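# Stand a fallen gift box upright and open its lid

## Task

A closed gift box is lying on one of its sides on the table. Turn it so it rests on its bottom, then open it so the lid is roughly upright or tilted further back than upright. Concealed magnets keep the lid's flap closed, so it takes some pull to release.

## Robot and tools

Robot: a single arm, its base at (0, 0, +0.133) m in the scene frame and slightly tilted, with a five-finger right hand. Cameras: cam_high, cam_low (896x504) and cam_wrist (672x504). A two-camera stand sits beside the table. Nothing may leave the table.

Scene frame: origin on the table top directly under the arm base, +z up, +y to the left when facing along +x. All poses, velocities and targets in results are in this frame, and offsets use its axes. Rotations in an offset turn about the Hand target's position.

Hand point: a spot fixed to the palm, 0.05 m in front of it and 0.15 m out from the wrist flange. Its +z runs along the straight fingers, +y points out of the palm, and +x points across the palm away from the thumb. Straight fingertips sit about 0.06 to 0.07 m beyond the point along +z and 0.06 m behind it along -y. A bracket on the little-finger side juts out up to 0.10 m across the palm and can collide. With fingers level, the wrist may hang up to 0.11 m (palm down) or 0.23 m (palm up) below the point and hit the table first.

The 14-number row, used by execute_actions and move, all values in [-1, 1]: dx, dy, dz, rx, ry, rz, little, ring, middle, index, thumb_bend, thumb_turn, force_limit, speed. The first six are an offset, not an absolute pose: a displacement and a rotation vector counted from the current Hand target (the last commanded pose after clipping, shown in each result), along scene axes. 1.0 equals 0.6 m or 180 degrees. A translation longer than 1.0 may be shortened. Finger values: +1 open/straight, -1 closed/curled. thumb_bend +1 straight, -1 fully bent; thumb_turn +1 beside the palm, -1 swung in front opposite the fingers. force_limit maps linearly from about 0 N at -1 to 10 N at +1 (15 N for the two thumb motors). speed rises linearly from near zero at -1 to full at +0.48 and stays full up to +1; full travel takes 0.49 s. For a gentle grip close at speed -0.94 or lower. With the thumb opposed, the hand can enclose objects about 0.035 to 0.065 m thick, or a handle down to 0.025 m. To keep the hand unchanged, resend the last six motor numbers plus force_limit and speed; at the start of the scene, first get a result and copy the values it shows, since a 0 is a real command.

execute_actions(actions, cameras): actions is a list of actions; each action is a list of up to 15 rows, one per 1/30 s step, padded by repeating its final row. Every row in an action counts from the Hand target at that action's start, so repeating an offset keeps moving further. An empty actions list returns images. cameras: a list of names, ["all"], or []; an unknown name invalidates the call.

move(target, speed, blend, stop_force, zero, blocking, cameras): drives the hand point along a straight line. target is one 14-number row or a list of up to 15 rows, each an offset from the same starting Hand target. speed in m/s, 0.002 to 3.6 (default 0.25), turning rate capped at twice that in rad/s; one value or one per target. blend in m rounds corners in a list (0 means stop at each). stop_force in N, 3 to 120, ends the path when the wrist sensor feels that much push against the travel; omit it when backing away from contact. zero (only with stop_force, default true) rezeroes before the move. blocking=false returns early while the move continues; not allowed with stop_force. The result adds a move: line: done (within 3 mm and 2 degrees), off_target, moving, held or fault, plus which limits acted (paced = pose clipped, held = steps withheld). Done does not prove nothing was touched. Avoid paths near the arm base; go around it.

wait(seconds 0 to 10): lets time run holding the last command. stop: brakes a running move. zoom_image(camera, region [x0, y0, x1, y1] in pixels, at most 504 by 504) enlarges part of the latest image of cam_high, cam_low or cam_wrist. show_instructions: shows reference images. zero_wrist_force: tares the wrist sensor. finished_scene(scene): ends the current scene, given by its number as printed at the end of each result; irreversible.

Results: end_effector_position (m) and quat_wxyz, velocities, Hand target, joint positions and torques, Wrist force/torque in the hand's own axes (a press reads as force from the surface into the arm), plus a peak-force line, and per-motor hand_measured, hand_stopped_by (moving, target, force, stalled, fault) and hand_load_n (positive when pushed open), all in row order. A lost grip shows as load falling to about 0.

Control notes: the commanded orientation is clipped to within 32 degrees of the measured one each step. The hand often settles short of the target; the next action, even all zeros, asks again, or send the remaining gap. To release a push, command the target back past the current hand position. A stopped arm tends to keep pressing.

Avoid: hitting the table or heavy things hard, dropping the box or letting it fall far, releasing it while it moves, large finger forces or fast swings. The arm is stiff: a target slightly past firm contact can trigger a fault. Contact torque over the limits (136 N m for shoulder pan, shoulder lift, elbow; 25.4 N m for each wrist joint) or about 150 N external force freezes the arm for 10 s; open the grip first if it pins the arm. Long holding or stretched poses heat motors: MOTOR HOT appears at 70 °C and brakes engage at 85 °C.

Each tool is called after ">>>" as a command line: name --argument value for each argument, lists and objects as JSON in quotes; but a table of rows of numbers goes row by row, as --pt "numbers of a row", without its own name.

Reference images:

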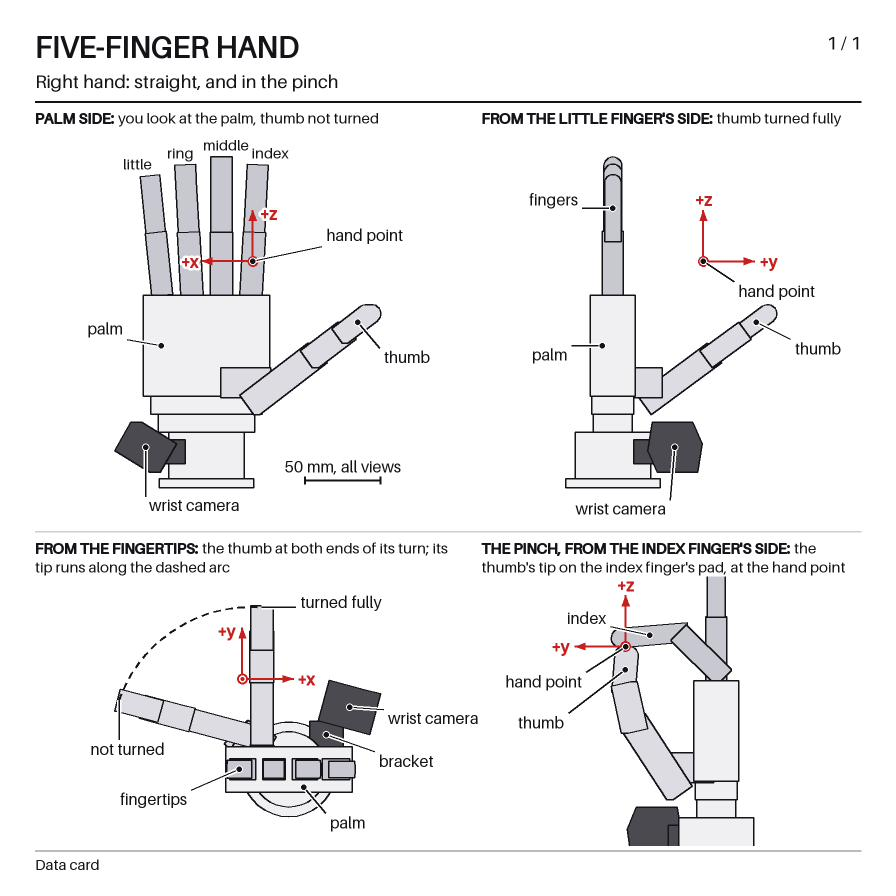

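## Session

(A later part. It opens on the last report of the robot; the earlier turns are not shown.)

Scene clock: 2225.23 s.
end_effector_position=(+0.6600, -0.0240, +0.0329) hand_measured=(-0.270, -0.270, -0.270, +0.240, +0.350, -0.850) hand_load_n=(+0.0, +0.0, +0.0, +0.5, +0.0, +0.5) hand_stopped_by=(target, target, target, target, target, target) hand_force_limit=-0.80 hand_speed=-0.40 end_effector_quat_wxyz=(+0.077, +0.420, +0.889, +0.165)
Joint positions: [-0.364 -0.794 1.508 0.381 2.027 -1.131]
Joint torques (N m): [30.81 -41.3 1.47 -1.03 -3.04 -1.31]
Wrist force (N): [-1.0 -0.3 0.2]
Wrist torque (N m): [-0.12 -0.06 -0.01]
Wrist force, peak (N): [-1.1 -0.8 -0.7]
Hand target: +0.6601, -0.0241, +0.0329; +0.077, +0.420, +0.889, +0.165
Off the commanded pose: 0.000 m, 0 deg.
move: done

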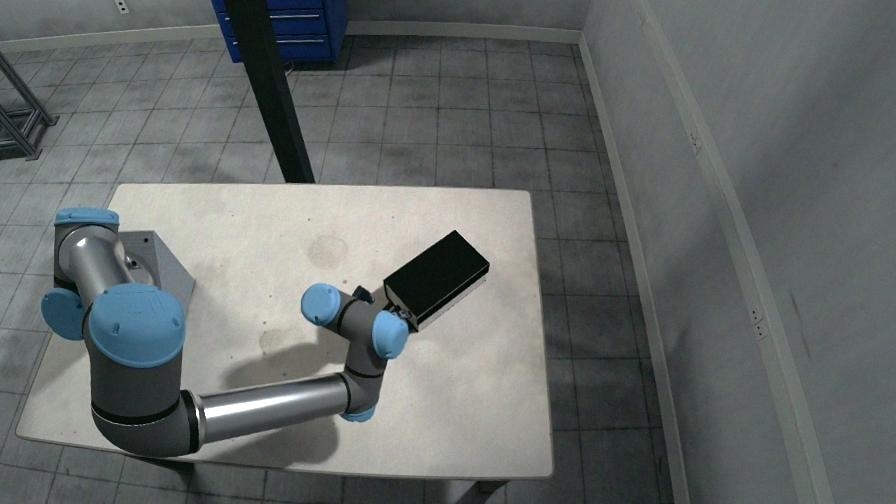

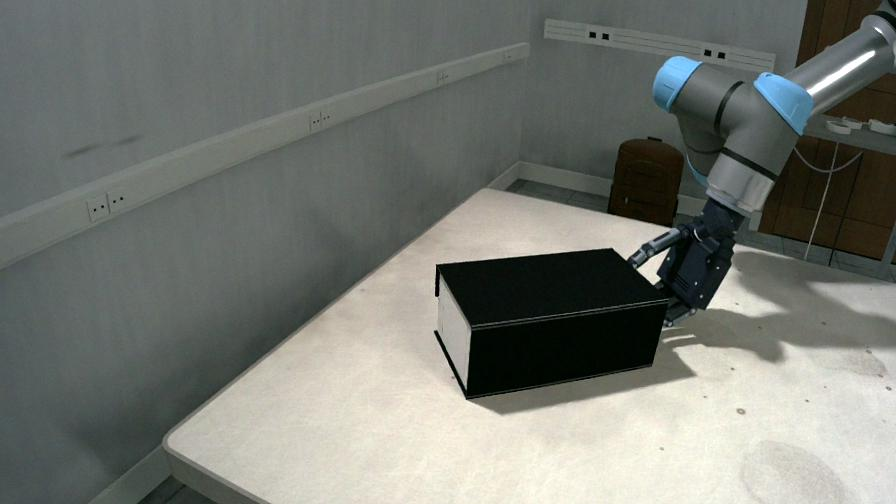

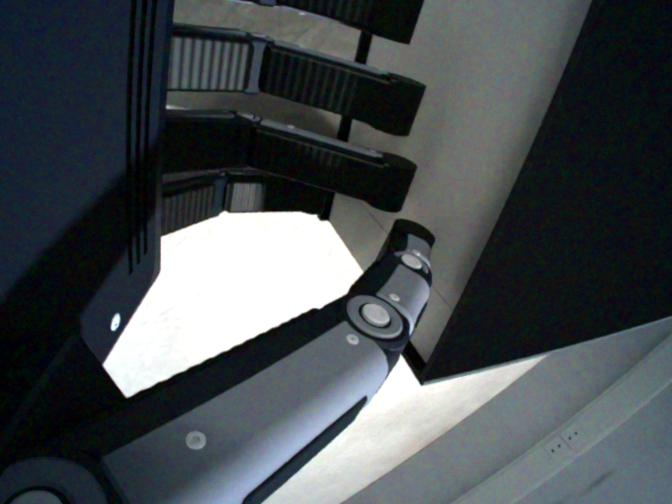

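>>> move --target '[-0.026,-0.0208,0.005,0,0,0,-0.27,-0.27,-0.27,0.24,0.5,-0.7,-0.8,-0.4]' --speed 0.05 --cameras '[]'

>>> move --target '[0,0,0,0,0,0,-0.6,-0.6,-0.6,0.24,0.35,-0.7,-0.8,-0.4]' --speed 0.05 --cameras '["cam_wrist","cam_high","cam_low"]'

>>> zoom_image --camera "cam_high" --region '[375, 300, 435, 350]'

>>> zoom_image --camera "cam_low" --region '[610, 210, 780, 340]'

Scene clock: 2241.17 s.
end_effector_position=(+0.6445, -0.0367, +0.0359) hand_measured=(-0.270, -0.270, -0.270, +0.240, +0.500, -0.700) hand_load_n=(+0.0, +0.0, +0.0, +0.0, +0.0, +0.0) hand_stopped_by=(target, target, target, target, target, target) hand_force_limit=-0.80 hand_speed=-0.40 end_effector_quat_wxyz=(+0.077, +0.420, +0.889, +0.165) end_effector_velocity=(+0.001, +0.001, -0.001) end_effector_angular_velocity=(+0.000, +0.001, +0.000)
Joint positions: [-0.385 -0.843 1.565 0.363 2.017 -1.151]
Joint velocities: [0.001 0.005 -0.004 0 0 0.001]
Joint torques (N m): [42.73 -26.76 -11.27 2.83 -0.4 1.33]
Wrist force (N): [-0.6 -0.2 0.0]
Wrist torque (N m): [-0.12 -0.10 0.11]
Wrist force, peak (N): [-1.2 0.1 -0.1]
Hand target: +0.6445, -0.0366, +0.0359; +0.077, +0.420, +0.889, +0.165
Off the commanded pose: 0.000 m, 0 deg.
move: done
No camera images: "cameras" was empty.

Scene clock: 2241.67 s.
end_effector_position=(+0.6445, -0.0366, +0.0359) hand_measured=(-0.600, -0.600, -0.600, +0.240, +0.350, -0.700) hand_load_n=(+0.0, +0.5, +0.0, +0.5, +0.0, +0.0) hand_stopped_by=(target, target, target, target, target, target) hand_force_limit=-0.80 hand_speed=-0.40 end_effector_quat_wxyz=(+0.077, +0.420, +0.889, +0.165)
Joint positions: [-0.385 -0.843 1.565 0.364 2.018 -1.151]
Joint torques (N m): [43.85 -26.47 -9.38 3.67 1.06 1.61]
Wrist force (N): [-0.8 0.0 -0.2]
Wrist torque (N m): [-0.08 -0.06 0.09]
Wrist force, peak (N): [-1.1 -0.4 -0.2]
Hand target: +0.6445, -0.0366, +0.0359; +0.077, +0.420, +0.889, +0.165
Off the commanded pose: 0.000 m, 0 deg.
move: done

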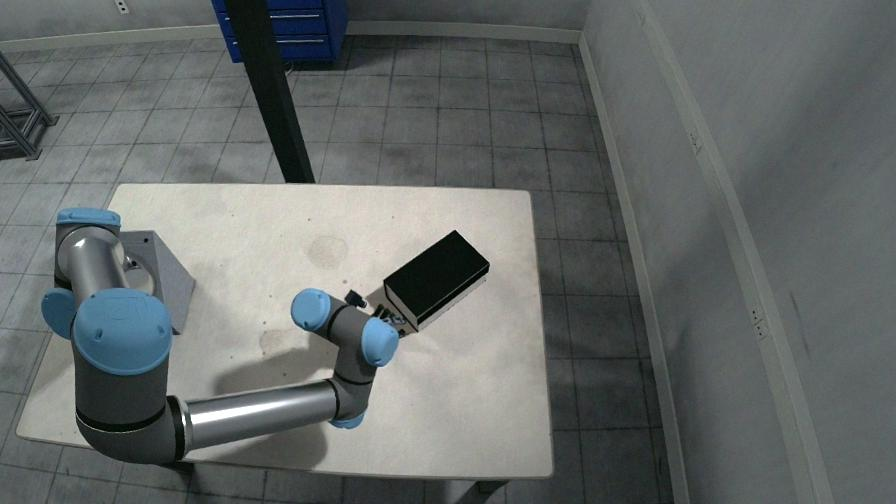

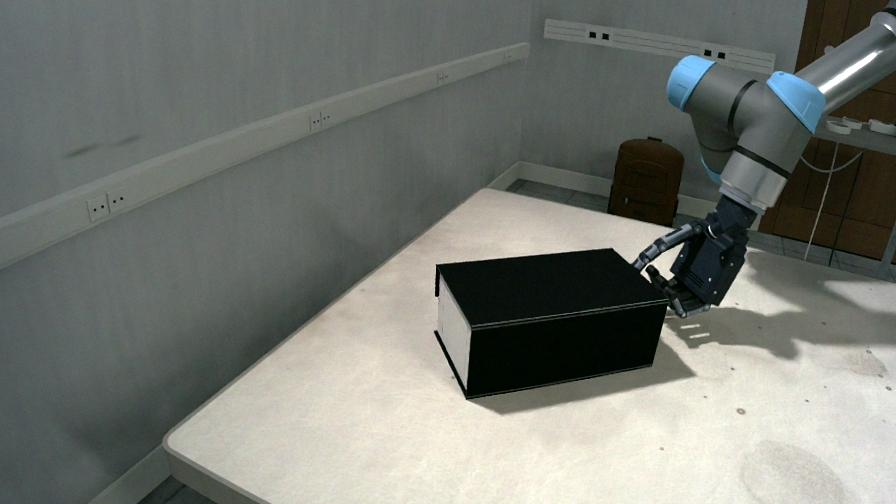

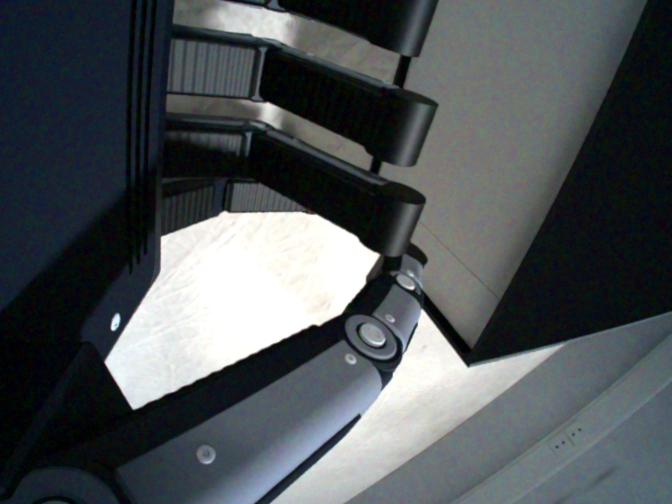

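Scaled by 8.400 from the camera's 896x504 image, which has a finer 1280x720 frame.

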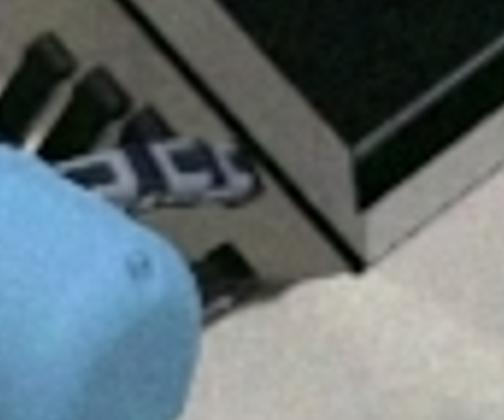

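Scaled by 2.965 from the camera's 896x504 image, which has a finer 1280x720 frame.

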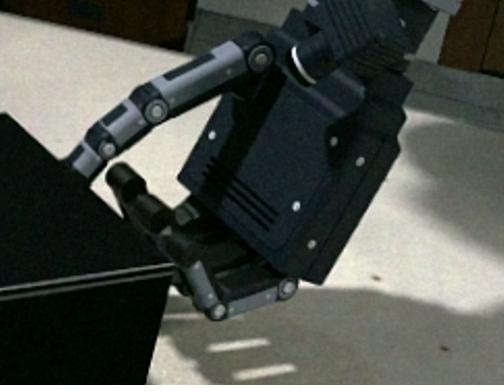

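>>> move --target '[0.0364,0.0292,-0.0057,0,0,0,-0.6,-0.6,-0.6,0.24,0.35,-0.7,-0.8,-0.4]' --speed 0.02 --cameras '["cam_wrist","cam_high","cam_low"]'

>>> zoom_image --camera "cam_high" --region '[375, 290, 435, 340]'

>>> zoom_image --camera "cam_wrist" --region '[300, 150, 580, 430]'

Scene clock: 2249.73 s.
end_effector_position=(+0.6663, -0.0189, +0.0325) hand_measured=(-0.600, -0.600, -0.600, +0.240, +0.350, -0.700) hand_load_n=(+0.0, +0.0, +0.5, +0.0, -0.5, +0.5) hand_stopped_by=(target, target, target, target, target, target) hand_force_limit=-0.80 hand_speed=-0.40 end_effector_quat_wxyz=(+0.077, +0.420, +0.889, +0.165) end_effector_velocity=(-0.002, +0.001, +0.000) end_effector_angular_velocity=(+0.000, +0.001, +0.003)
Joint positions: [-0.356 -0.776 1.484 0.39 2.031 -1.122]
Joint velocities: [0 -0.002 0.005 0 0 -0.002]
Joint torques (N m): [33.09 -41.28 0.63 1.8 0.18 -0.15]
Wrist force (N): [-1.0 -0.3 -0.3]
Wrist torque (N m): [-0.08 -0.08 0.02]
Wrist force, peak (N): [-1.5 -0.4 -0.6]
Hand target: +0.6663, -0.0191, +0.0325; +0.077, +0.420, +0.889, +0.165
Off the commanded pose: 0.000 m, 0 deg.
move: done

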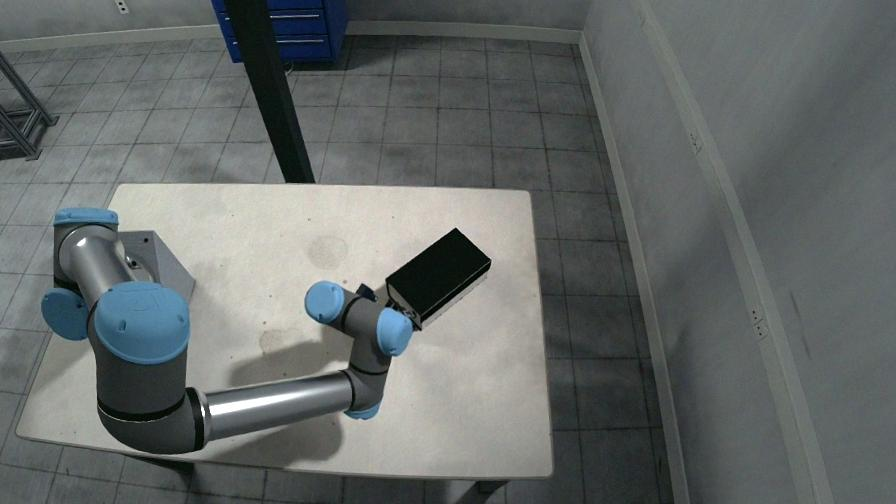

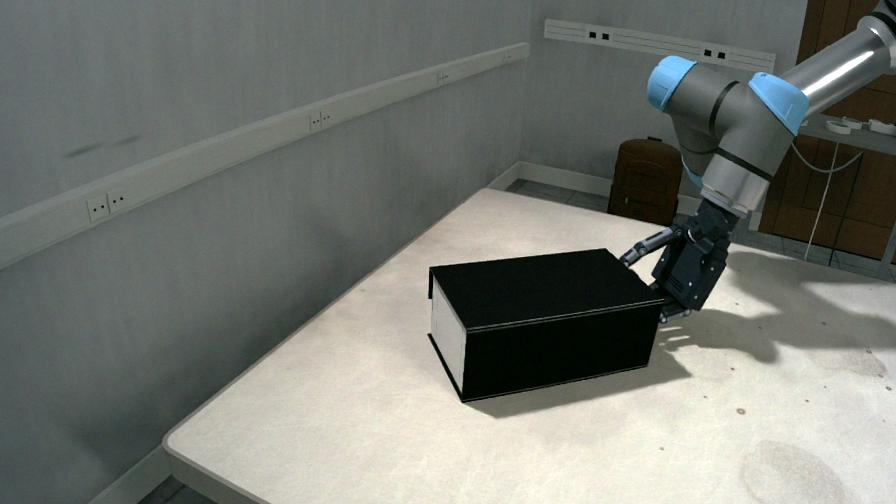

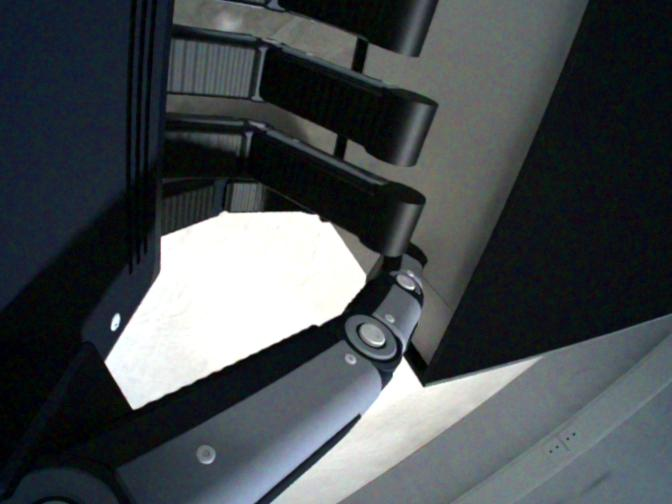

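Scaled by 8.400 from the camera's 896x504 image, which has a finer 1280x720 frame.

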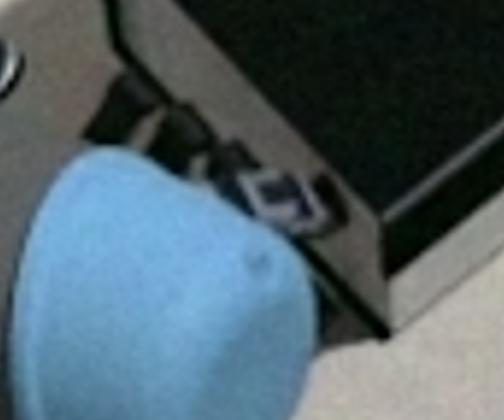

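Scaled by 1.800 from the camera's 672x504 image, which has a finer 960x720 frame.

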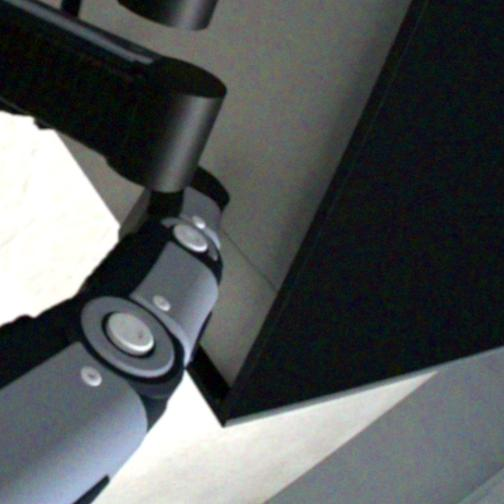

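>>> move --target '[-0.0195,-0.0156,0,0,0,0,-0.6,-0.6,-0.6,0.24,0.35,-0.7,-0.8,-0.4]' --speed 0.05 --cameras '[]'

>>> move --target '[0,0,0,0,0,0,-0.6,-0.6,-0.6,0.24,0.2,-0.7,-0.8,-0.5]' --speed 0.05 --cameras '["cam_wrist","cam_high","cam_low"]'

>>> zoom_image --camera "cam_high" --region '[375, 290, 435, 340]'

>>> zoom_image --camera "cam_low" --region '[600, 210, 770, 340]'

Scene clock: 2286.23 s.
end_effector_position=(+0.6546, -0.0285, +0.0325) hand_measured=(-0.600, -0.600, -0.600, +0.240, +0.350, -0.700) hand_load_n=(+0.0, +0.0, +0.0, +0.0, +0.0, +0.5) hand_stopped_by=(target, target, target, target, target, target) hand_force_limit=-0.80 hand_speed=-0.40 end_effector_quat_wxyz=(+0.077, +0.420, +0.889, +0.165) end_effector_velocity=(+0.002, +0.000, -0.001) end_effector_angular_velocity=(-0.001, -0.001, -0.002)
Joint positions: [-0.374 -0.81 1.529 0.372 2.023 -1.14]
Joint velocities: [0.001 0.005 -0.007 0.001 0.001 0.002]
Joint torques (N m): [43.39 -27.49 -10.61 2.76 -0.89 0.94]
Wrist force (N): [-0.8 0.0 0.1]
Wrist torque (N m): [-0.10 -0.06 0.09]
Wrist force, peak (N): [-1.1 -0.5 -0.3]
Hand target: +0.6546, -0.0284, +0.0325; +0.077, +0.420, +0.889, +0.165
Off the commanded pose: 0.000 m, 0 deg.
move: done
No camera images: "cameras" was empty.

Scene clock: 2286.73 s.
end_effector_position=(+0.6546, -0.0284, +0.0325) hand_measured=(-0.600, -0.600, -0.600, +0.240, +0.200, -0.700) hand_load_n=(+0.0, +0.0, +0.0, +0.0, +0.0, +0.0) hand_stopped_by=(target, target, target, target, target, target) hand_force_limit=-0.80 hand_speed=-0.50 end_effector_quat_wxyz=(+0.077, +0.420, +0.889, +0.165)
Joint positions: [-0.373 -0.81 1.528 0.372 2.023 -1.14]
Joint torques (N m): [44.26 -27.09 -10.34 3.67 0.94 1.56]
Wrist force (N): [-0.8 -0.3 -0.1]
Wrist torque (N m): [-0.12 -0.05 0.08]
Wrist force, peak (N): [-1.1 0.3 0.1]
Hand target: +0.6546, -0.0284, +0.0325; +0.077, +0.420, +0.889, +0.165
Off the commanded pose: 0.000 m, 0 deg.
move: done

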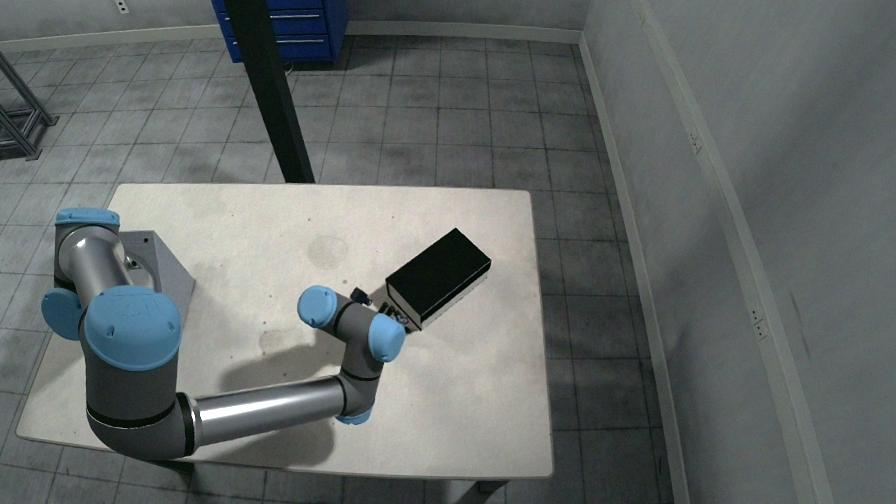

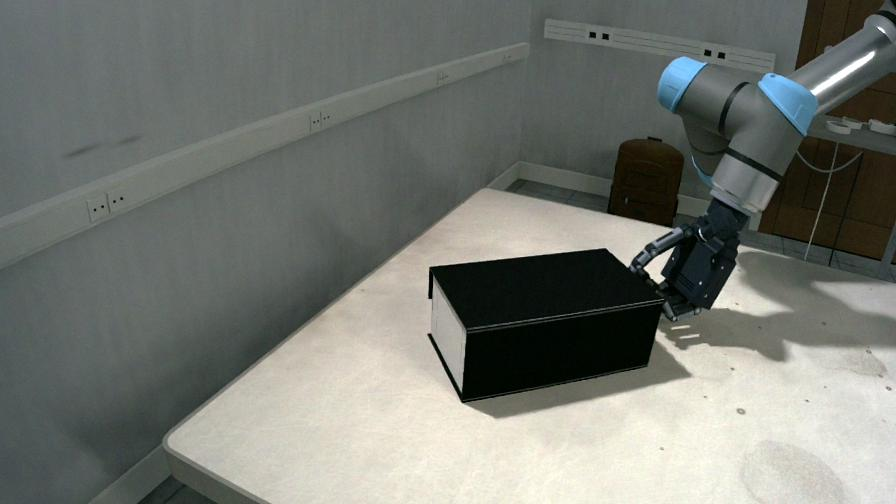

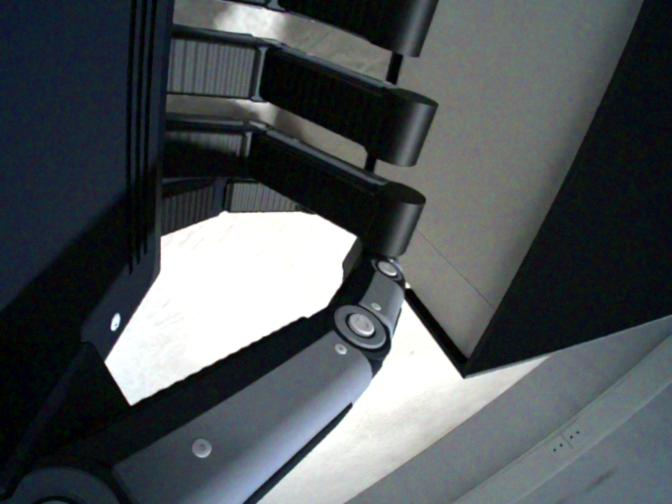

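Scaled by 8.400 from the camera's 896x504 image, which has a finer 1280x720 frame.

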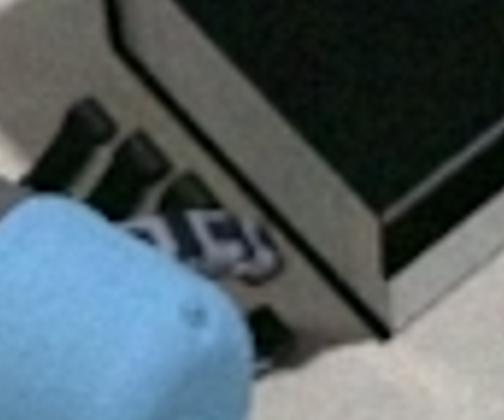

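Scaled by 2.965 from the camera's 896x504 image, which has a finer 1280x720 frame.

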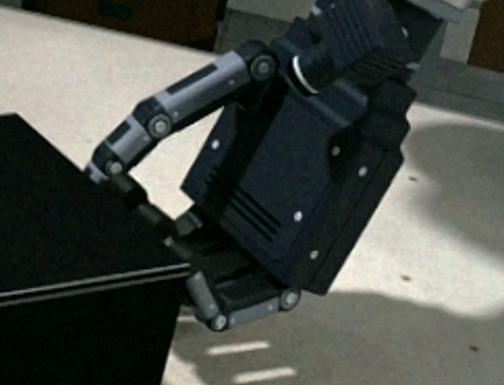

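>>> move --pt "0 0 0.0035 0 0 0 -0.6 -0.6 -0.6 0.24 0.2 -0.7 -0.8 -0.5" --pt "0.0338 0.027 0.0035 0 0 0 -0.6 -0.6 -0.6 0.24 0.2 -0.7 -0.8 -0.5" --speed 0.02 --cameras '["cam_wrist","cam_high","cam_low"]'

>>> zoom_image --camera "cam_high" --region '[375, 290, 435, 340]'

>>> zoom_image --camera "cam_wrist" --region '[300, 150, 580, 430]'

Scene clock: 2307.60 s.
end_effector_position=(+0.6749, -0.0121, +0.0346) hand_measured=(-0.600, -0.600, -0.600, +0.240, +0.200, -0.700) hand_load_n=(+0.0, +0.0, +0.0, +0.0, +0.0, +0.0) hand_stopped_by=(target, target, target, target, target, target) hand_force_limit=-0.80 hand_speed=-0.50 end_effector_quat_wxyz=(+0.077, +0.420, +0.889, +0.165) end_effector_velocity=(-0.003, +0.002, +0.000) end_effector_angular_velocity=(+0.000, +0.003, +0.005)
Joint positions: [-0.34 -0.753 1.45 0.408 2.038 -1.107]
Joint velocities: [0.001 -0.001 0.006 0 0.001 -0.001]
Joint torques (N m): [33.08 -43.18 1.17 1.15 -0.1 -0.23]
Wrist force (N): [-0.9 -0.1 -0.5]
Wrist torque (N m): [-0.03 -0.08 0.04]
Wrist force, peak (N): [-1.2 -0.4 -0.7]
Hand target: +0.6749, -0.0122, +0.0346; +0.077, +0.420, +0.889, +0.165
Off the commanded pose: 0.000 m, 0 deg.
move: done

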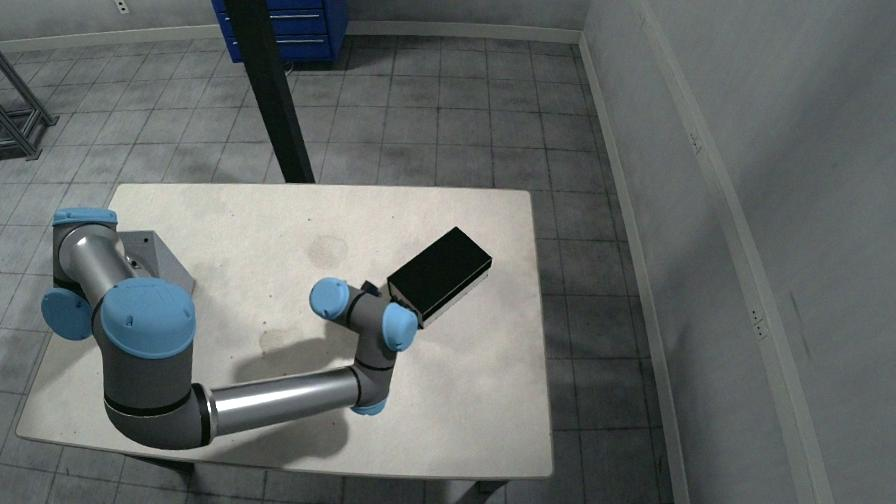

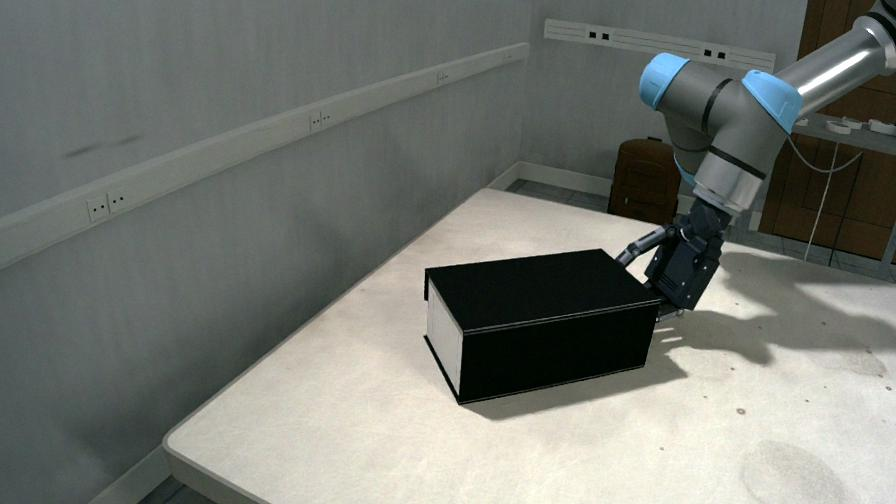

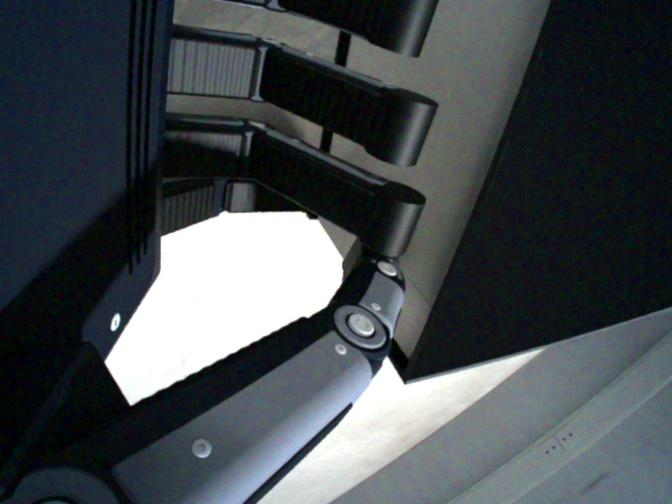

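Scaled by 8.400 from the camera's 896x504 image, which has a finer 1280x720 frame.

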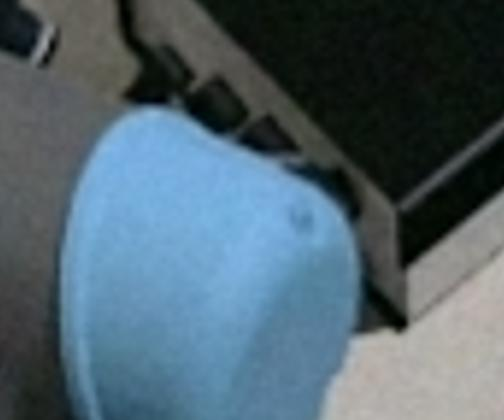

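Scaled by 1.800 from the camera's 672x504 image, which has a finer 960x720 frame.

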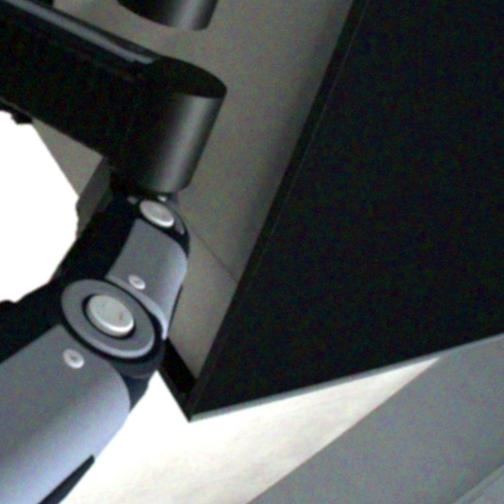

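>>> move --pt "0 0 0.01 0 0 0 -0.6 -0.6 -0.6 0.24 0.2 -0.7 -0.8 -0.5" --pt "0.0078 0.0062 0.01 0 0 0 -0.6 -0.6 -0.6 0.24 0.2 -0.7 -0.8 -0.5" --speed 0.02 --cameras '["cam_high"]'

>>> zoom_image --camera "cam_high" --region '[375, 290, 435, 340]'

>>> move --target '[0,0,-0.04,0,0,0,-0.6,-0.6,-0.6,0.24,0.2,-0.7,-0.8,-0.5]' --speed 0.006 --stop_force 3 --cameras '["cam_wrist"]'

Scene clock: 2339.93 s.
end_effector_position=(+0.6796, -0.0084, +0.0406) hand_measured=(-0.600, -0.600, -0.600, +0.240, +0.200, -0.700) hand_load_n=(+0.0, +0.0, +0.0, +0.5, +0.0, +0.0) hand_stopped_by=(target, target, target, target, target, target) hand_force_limit=-0.80 hand_speed=-0.50 end_effector_quat_wxyz=(+0.077, +0.420, +0.889, +0.165)
Joint positions: [-0.326 -0.744 1.429 0.427 2.044 -1.093]
Joint torques (N m): [33.91 -44.66 0.69 1.25 0.05 -0.23]
Wrist force (N): [-0.8 -0.6 -0.6]
Wrist torque (N m): [-0.11 -0.10 0.03]
Wrist force, peak (N): [-1.2 -0.7 -1.0]
Hand target: +0.6796, -0.0085, +0.0406; +0.077, +0.420, +0.889, +0.165
Off the commanded pose: 0.000 m, 0 deg.
move: done
Images, in order (width x height): cam_high 896x504.

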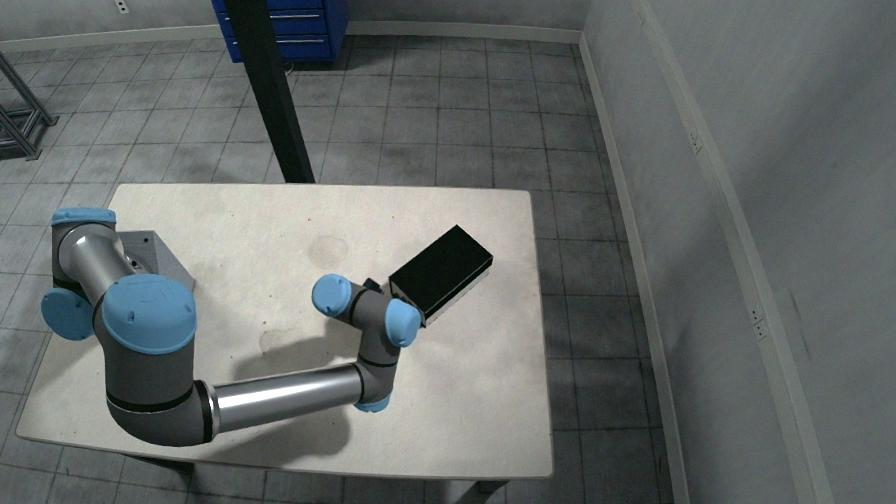

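Scaled by 8.400 from the camera's 896x504 image, which has a finer 1280x720 frame.

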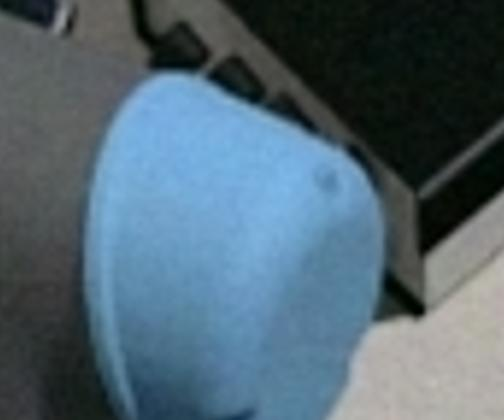

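Scene clock: 2343.33 s.
end_effector_position=(+0.6796, -0.0085, +0.0268) hand_measured=(-0.600, -0.600, -0.600, +0.240, +0.200, -0.700) hand_load_n=(+0.0, +0.0, +0.0, -2.5, +0.0, +0.0) hand_stopped_by=(target, target, target, target, target, target) hand_force_limit=-0.80 hand_speed=-0.50 end_effector_quat_wxyz=(+0.077, +0.420, +0.889, +0.165)
Joint positions: [-0.345 -0.732 1.434 0.402 2.036 -1.111]
Joint torques (N m): [45.99 -42.62 -10.48 3.44 0.9 1.49]
Wrist force (N): [-0.6 -0.4 -4.1]
Wrist torque (N m): [0.02 -0.11 0.12]
Wrist force, peak (N): [-0.9 -1.2 -6.6]
Hand target: +0.6796, -0.0085, +0.0268; +0.077, +0.420, +0.889, +0.165 (not the last commanded pose)
Off the commanded pose: 0.010 m, 0 deg.
move: contact
Images, in order (width x height): cam_wrist 672x504.

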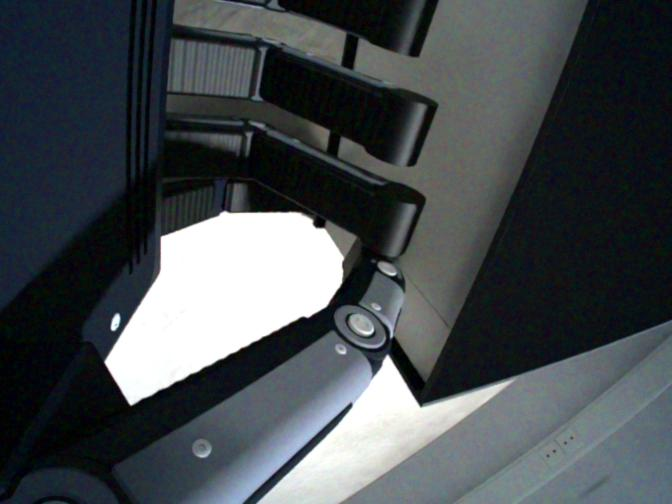

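>>> zoom_image --camera "cam_wrist" --region '[330, 220, 480, 420]'

>>> execute_actions --actions '[]'

>>> zoom_image --camera "cam_low" --region '[400, 250, 500, 420]'

>>> zoom_image --camera "cam_low" --region '[590, 220, 740, 340]'

Scaled by 2.520 from the camera's 672x504 image, which has a finer 960x720 frame.

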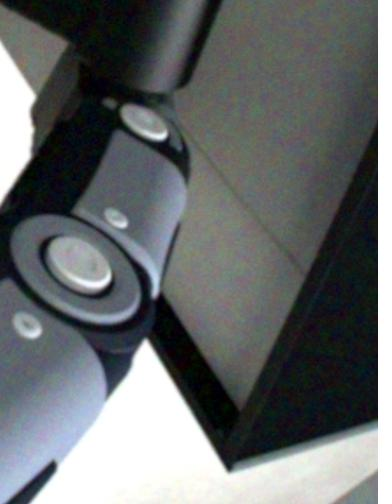

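Scene clock: 2358.93 s.
end_effector_position=(+0.6796, -0.0085, +0.0268) hand_measured=(-0.600, -0.600, -0.600, +0.240, +0.200, -0.700) hand_load_n=(+0.0, +0.0, +0.0, -2.5, +0.0, +0.0) hand_stopped_by=(target, target, target, target, target, target) hand_force_limit=-0.80 hand_speed=-0.50 end_effector_quat_wxyz=(+0.077, +0.420, +0.889, +0.165)
Joint positions: [-0.345 -0.732 1.434 0.402 2.036 -1.111]
Joint velocities: within noise
Joint torques (N m): [45.38 -43.24 -10.66 3.2 1.04 1.5]
Motor temperatures (°C): [38 42 34 42 39 43]
Wrist force (N): [-1.2 -0.7 -4.0]
Wrist torque (N m): [-0.02 -0.01 0.08]
Wrist force, peak (N): [-0.9 -0.6 -4.4]
Hand target: +0.6796, -0.0085, +0.0268; +0.077, +0.420, +0.889, +0.165 (not the last commanded pose)
Off the commanded pose: 0.010 m, 0 deg.

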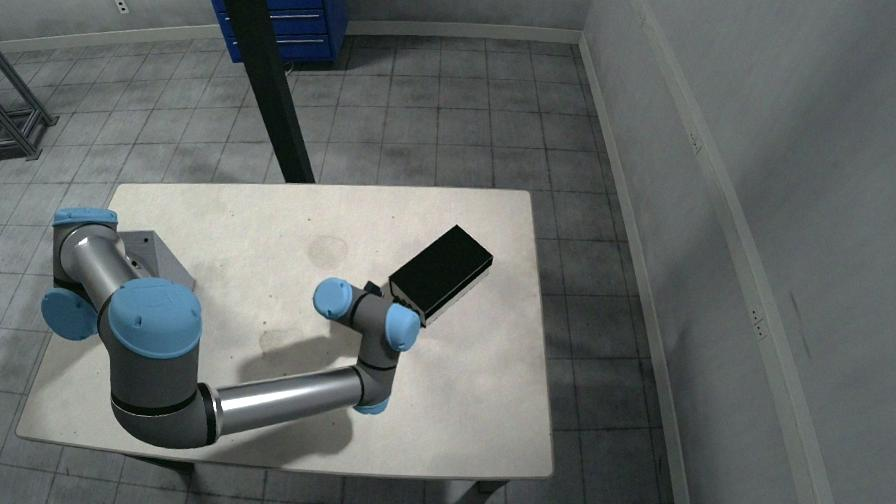

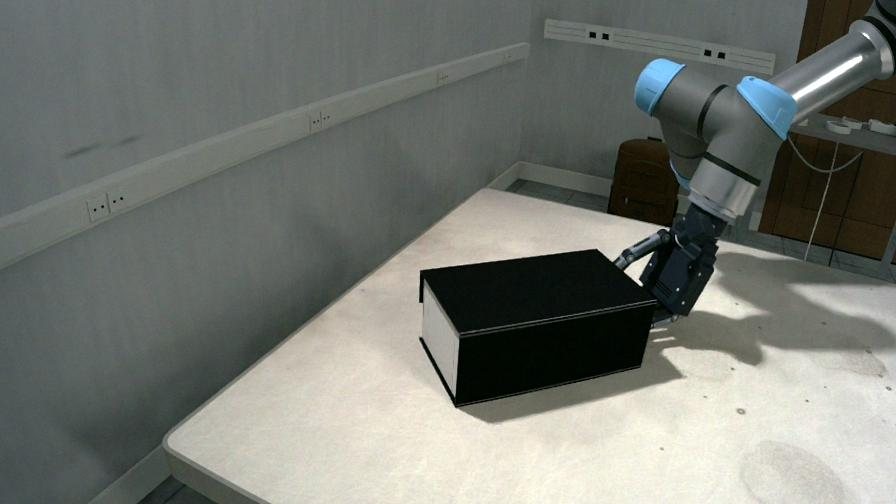

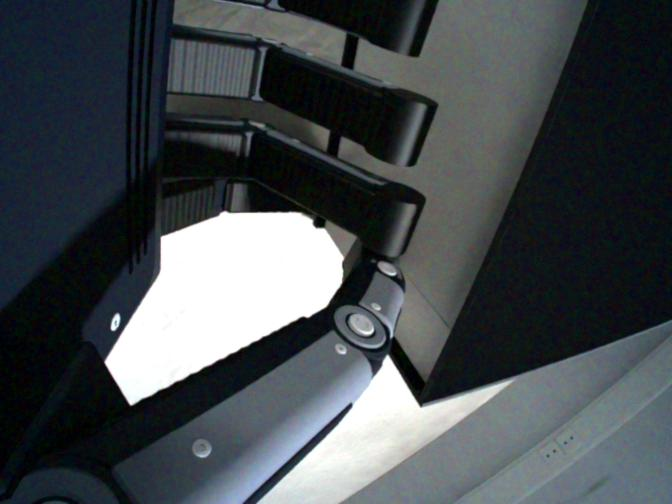

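Scaled by 2.965 from the camera's 896x504 image, which has a finer 1280x720 frame.

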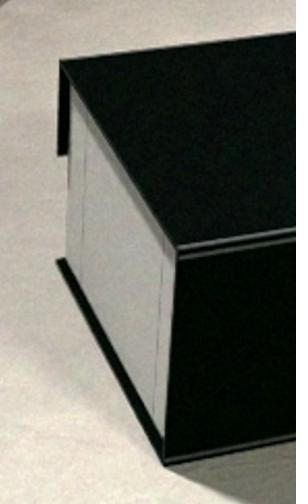

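Scaled by 3.360 from the camera's 896x504 image, which has a finer 1280x720 frame.

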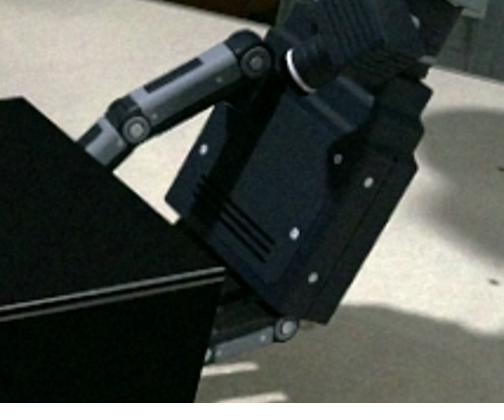

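>>> zoom_image --camera "cam_high" --region '[375, 290, 435, 340]'

>>> zoom_image --camera "cam_wrist" --region '[330, 170, 480, 320]'

Scaled by 8.400 from the camera's 896x504 image, which has a finer 1280x720 frame.

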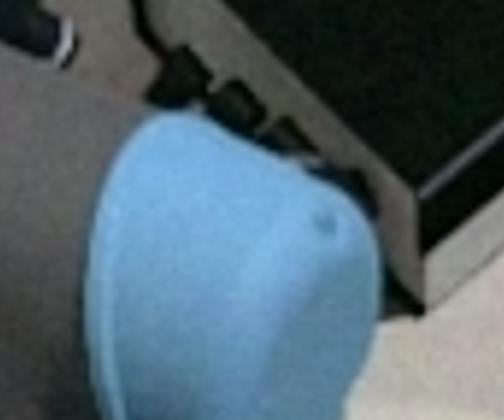

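Scaled by 3.360 from the camera's 672x504 image, which has a finer 960x720 frame.

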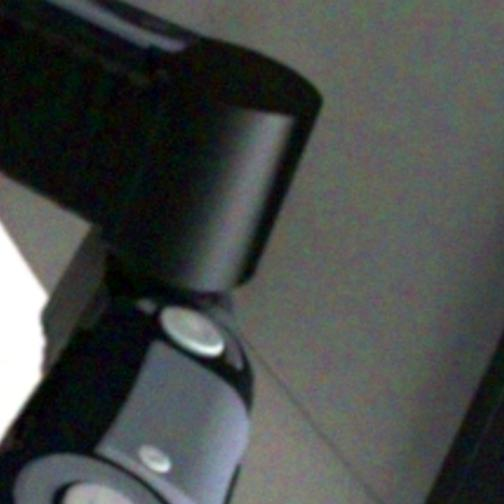

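>>> move --pt "0 0 0.01 0 0 0 -0.6 -0.6 -0.6 0.24 0.2 -0.7 -0.8 -0.5" --pt "-0.0195 -0.0156 0.01 0 0 0 -0.6 -0.6 -0.6 0.24 0.2 -0.7 -0.8 -0.5" --speed 0.05 --cameras '[]'

>>> move --target '[0,0,0,0,0,0,-0.6,-0.6,-0.6,0.24,1,1,-0.8,0]' --speed 0.05 --cameras '[]'

>>> move --target '[0,0,0,0,0,0,-1,-1,-1,0.24,1,1,-0.8,0]' --speed 0.05 --cameras '["cam_wrist","cam_high"]'

>>> zoom_image --camera "cam_wrist" --region '[150, 150, 500, 450]'

Scene clock: 2418.73 s.
end_effector_position=(+0.6679, -0.0179, +0.0328) hand_measured=(-0.600, -0.600, -0.600, +0.240, +0.200, -0.700) hand_load_n=(+0.0, +0.0, +0.0, +0.0, +0.0, +0.0) hand_stopped_by=(target, target, target, target, target, target) hand_force_limit=-0.80 hand_speed=-0.50 end_effector_quat_wxyz=(+0.077, +0.420, +0.889, +0.165)
Joint positions: [-0.353 -0.772 1.478 0.393 2.032 -1.12]
Joint torques (N m): [44.12 -25.96 -9.7 3.37 0.2 1.41]
Wrist force (N): [-0.8 0.0 -0.1]
Wrist torque (N m): [-0.08 -0.07 0.10]
Wrist force, peak (N): [-0.9 -0.3 -4.3]
Hand target: +0.6679, -0.0179, +0.0328; +0.077, +0.420, +0.889, +0.165
Off the commanded pose: 0.000 m, 0 deg.
move: done
No camera images: "cameras" was empty.

Scene clock: 2419.90 s.
end_effector_position=(+0.6679, -0.0179, +0.0328) hand_measured=(-0.600, -0.600, -0.600, +0.240, +1.000, +1.000) hand_load_n=(+0.0, +0.5, +0.0, +0.0, +0.0, +0.0) hand_stopped_by=(target, target, target, target, target, target) hand_force_limit=-0.80 hand_speed=0.00 end_effector_quat_wxyz=(+0.077, +0.420, +0.889, +0.165)
Joint positions: [-0.353 -0.772 1.478 0.393 2.032 -1.12]
Joint torques (N m): [45.51 -27.62 -3.3 2.33 0.49 1.34]
Wrist force (N): [-0.6 0.0 0.0]
Wrist torque (N m): [-0.07 -0.10 0.10]
Wrist force, peak (N): [-1.1 -0.3 -0.4]
Hand target: +0.6679, -0.0179, +0.0328; +0.077, +0.420, +0.889, +0.165
Off the commanded pose: 0.000 m, 0 deg.
move: done
No camera images: "cameras" was empty.

Scene clock: 2420.40 s.
end_effector_position=(+0.6679, -0.0179, +0.0328) hand_measured=(-1.000, -1.000, -1.000, +0.240, +1.000, +1.000) hand_load_n=(+0.5, +0.0, +0.0, +0.0, +0.0, +0.0) hand_stopped_by=(target, target, target, target, target, target) hand_force_limit=-0.80 hand_speed=0.00 end_effector_quat_wxyz=(+0.077, +0.420, +0.889, +0.165)
Joint positions: [-0.353 -0.772 1.478 0.393 2.032 -1.12]
Joint torques (N m): [44.88 -27.73 -0.37 1.75 0.15 1.43]
Wrist force (N): [-0.7 -0.1 -0.2]
Wrist torque (N m): [-0.09 -0.07 0.09]
Wrist force, peak (N): [-1.0 0.1 -0.1]
Hand target: +0.6679, -0.0179, +0.0328; +0.077, +0.420, +0.889, +0.165
Off the commanded pose: 0.000 m, 0 deg.
move: done
Images, in order (width x height): cam_high 896x504, cam_wrist 672x504.

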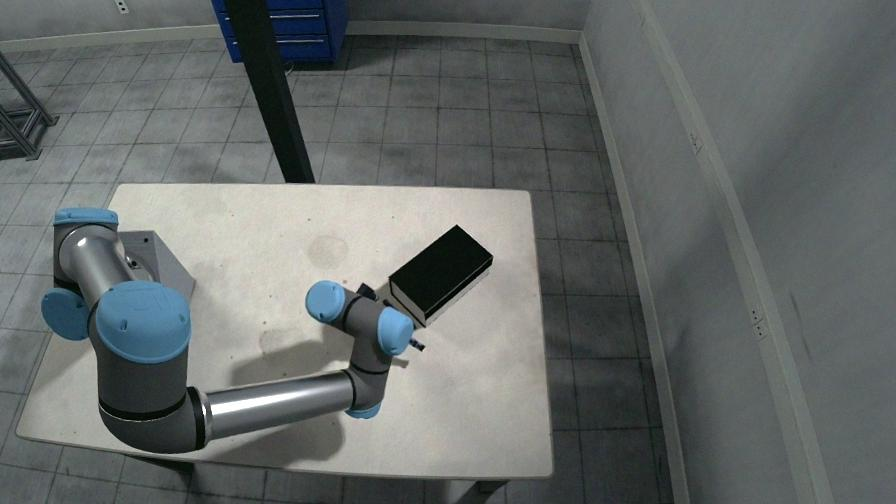

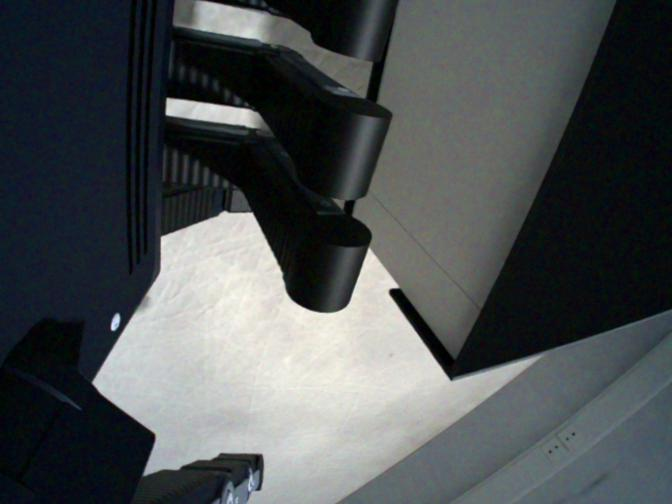

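Scaled by 1.440 from the camera's 672x504 image, which has a finer 960x720 frame.

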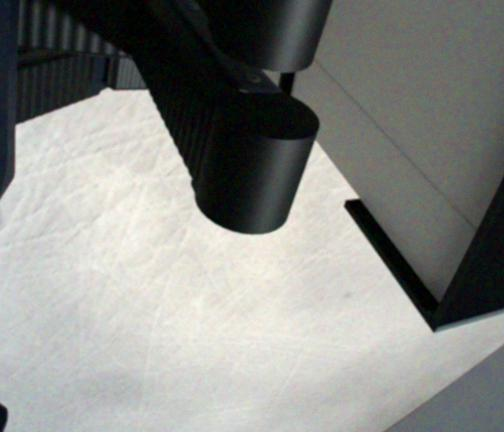

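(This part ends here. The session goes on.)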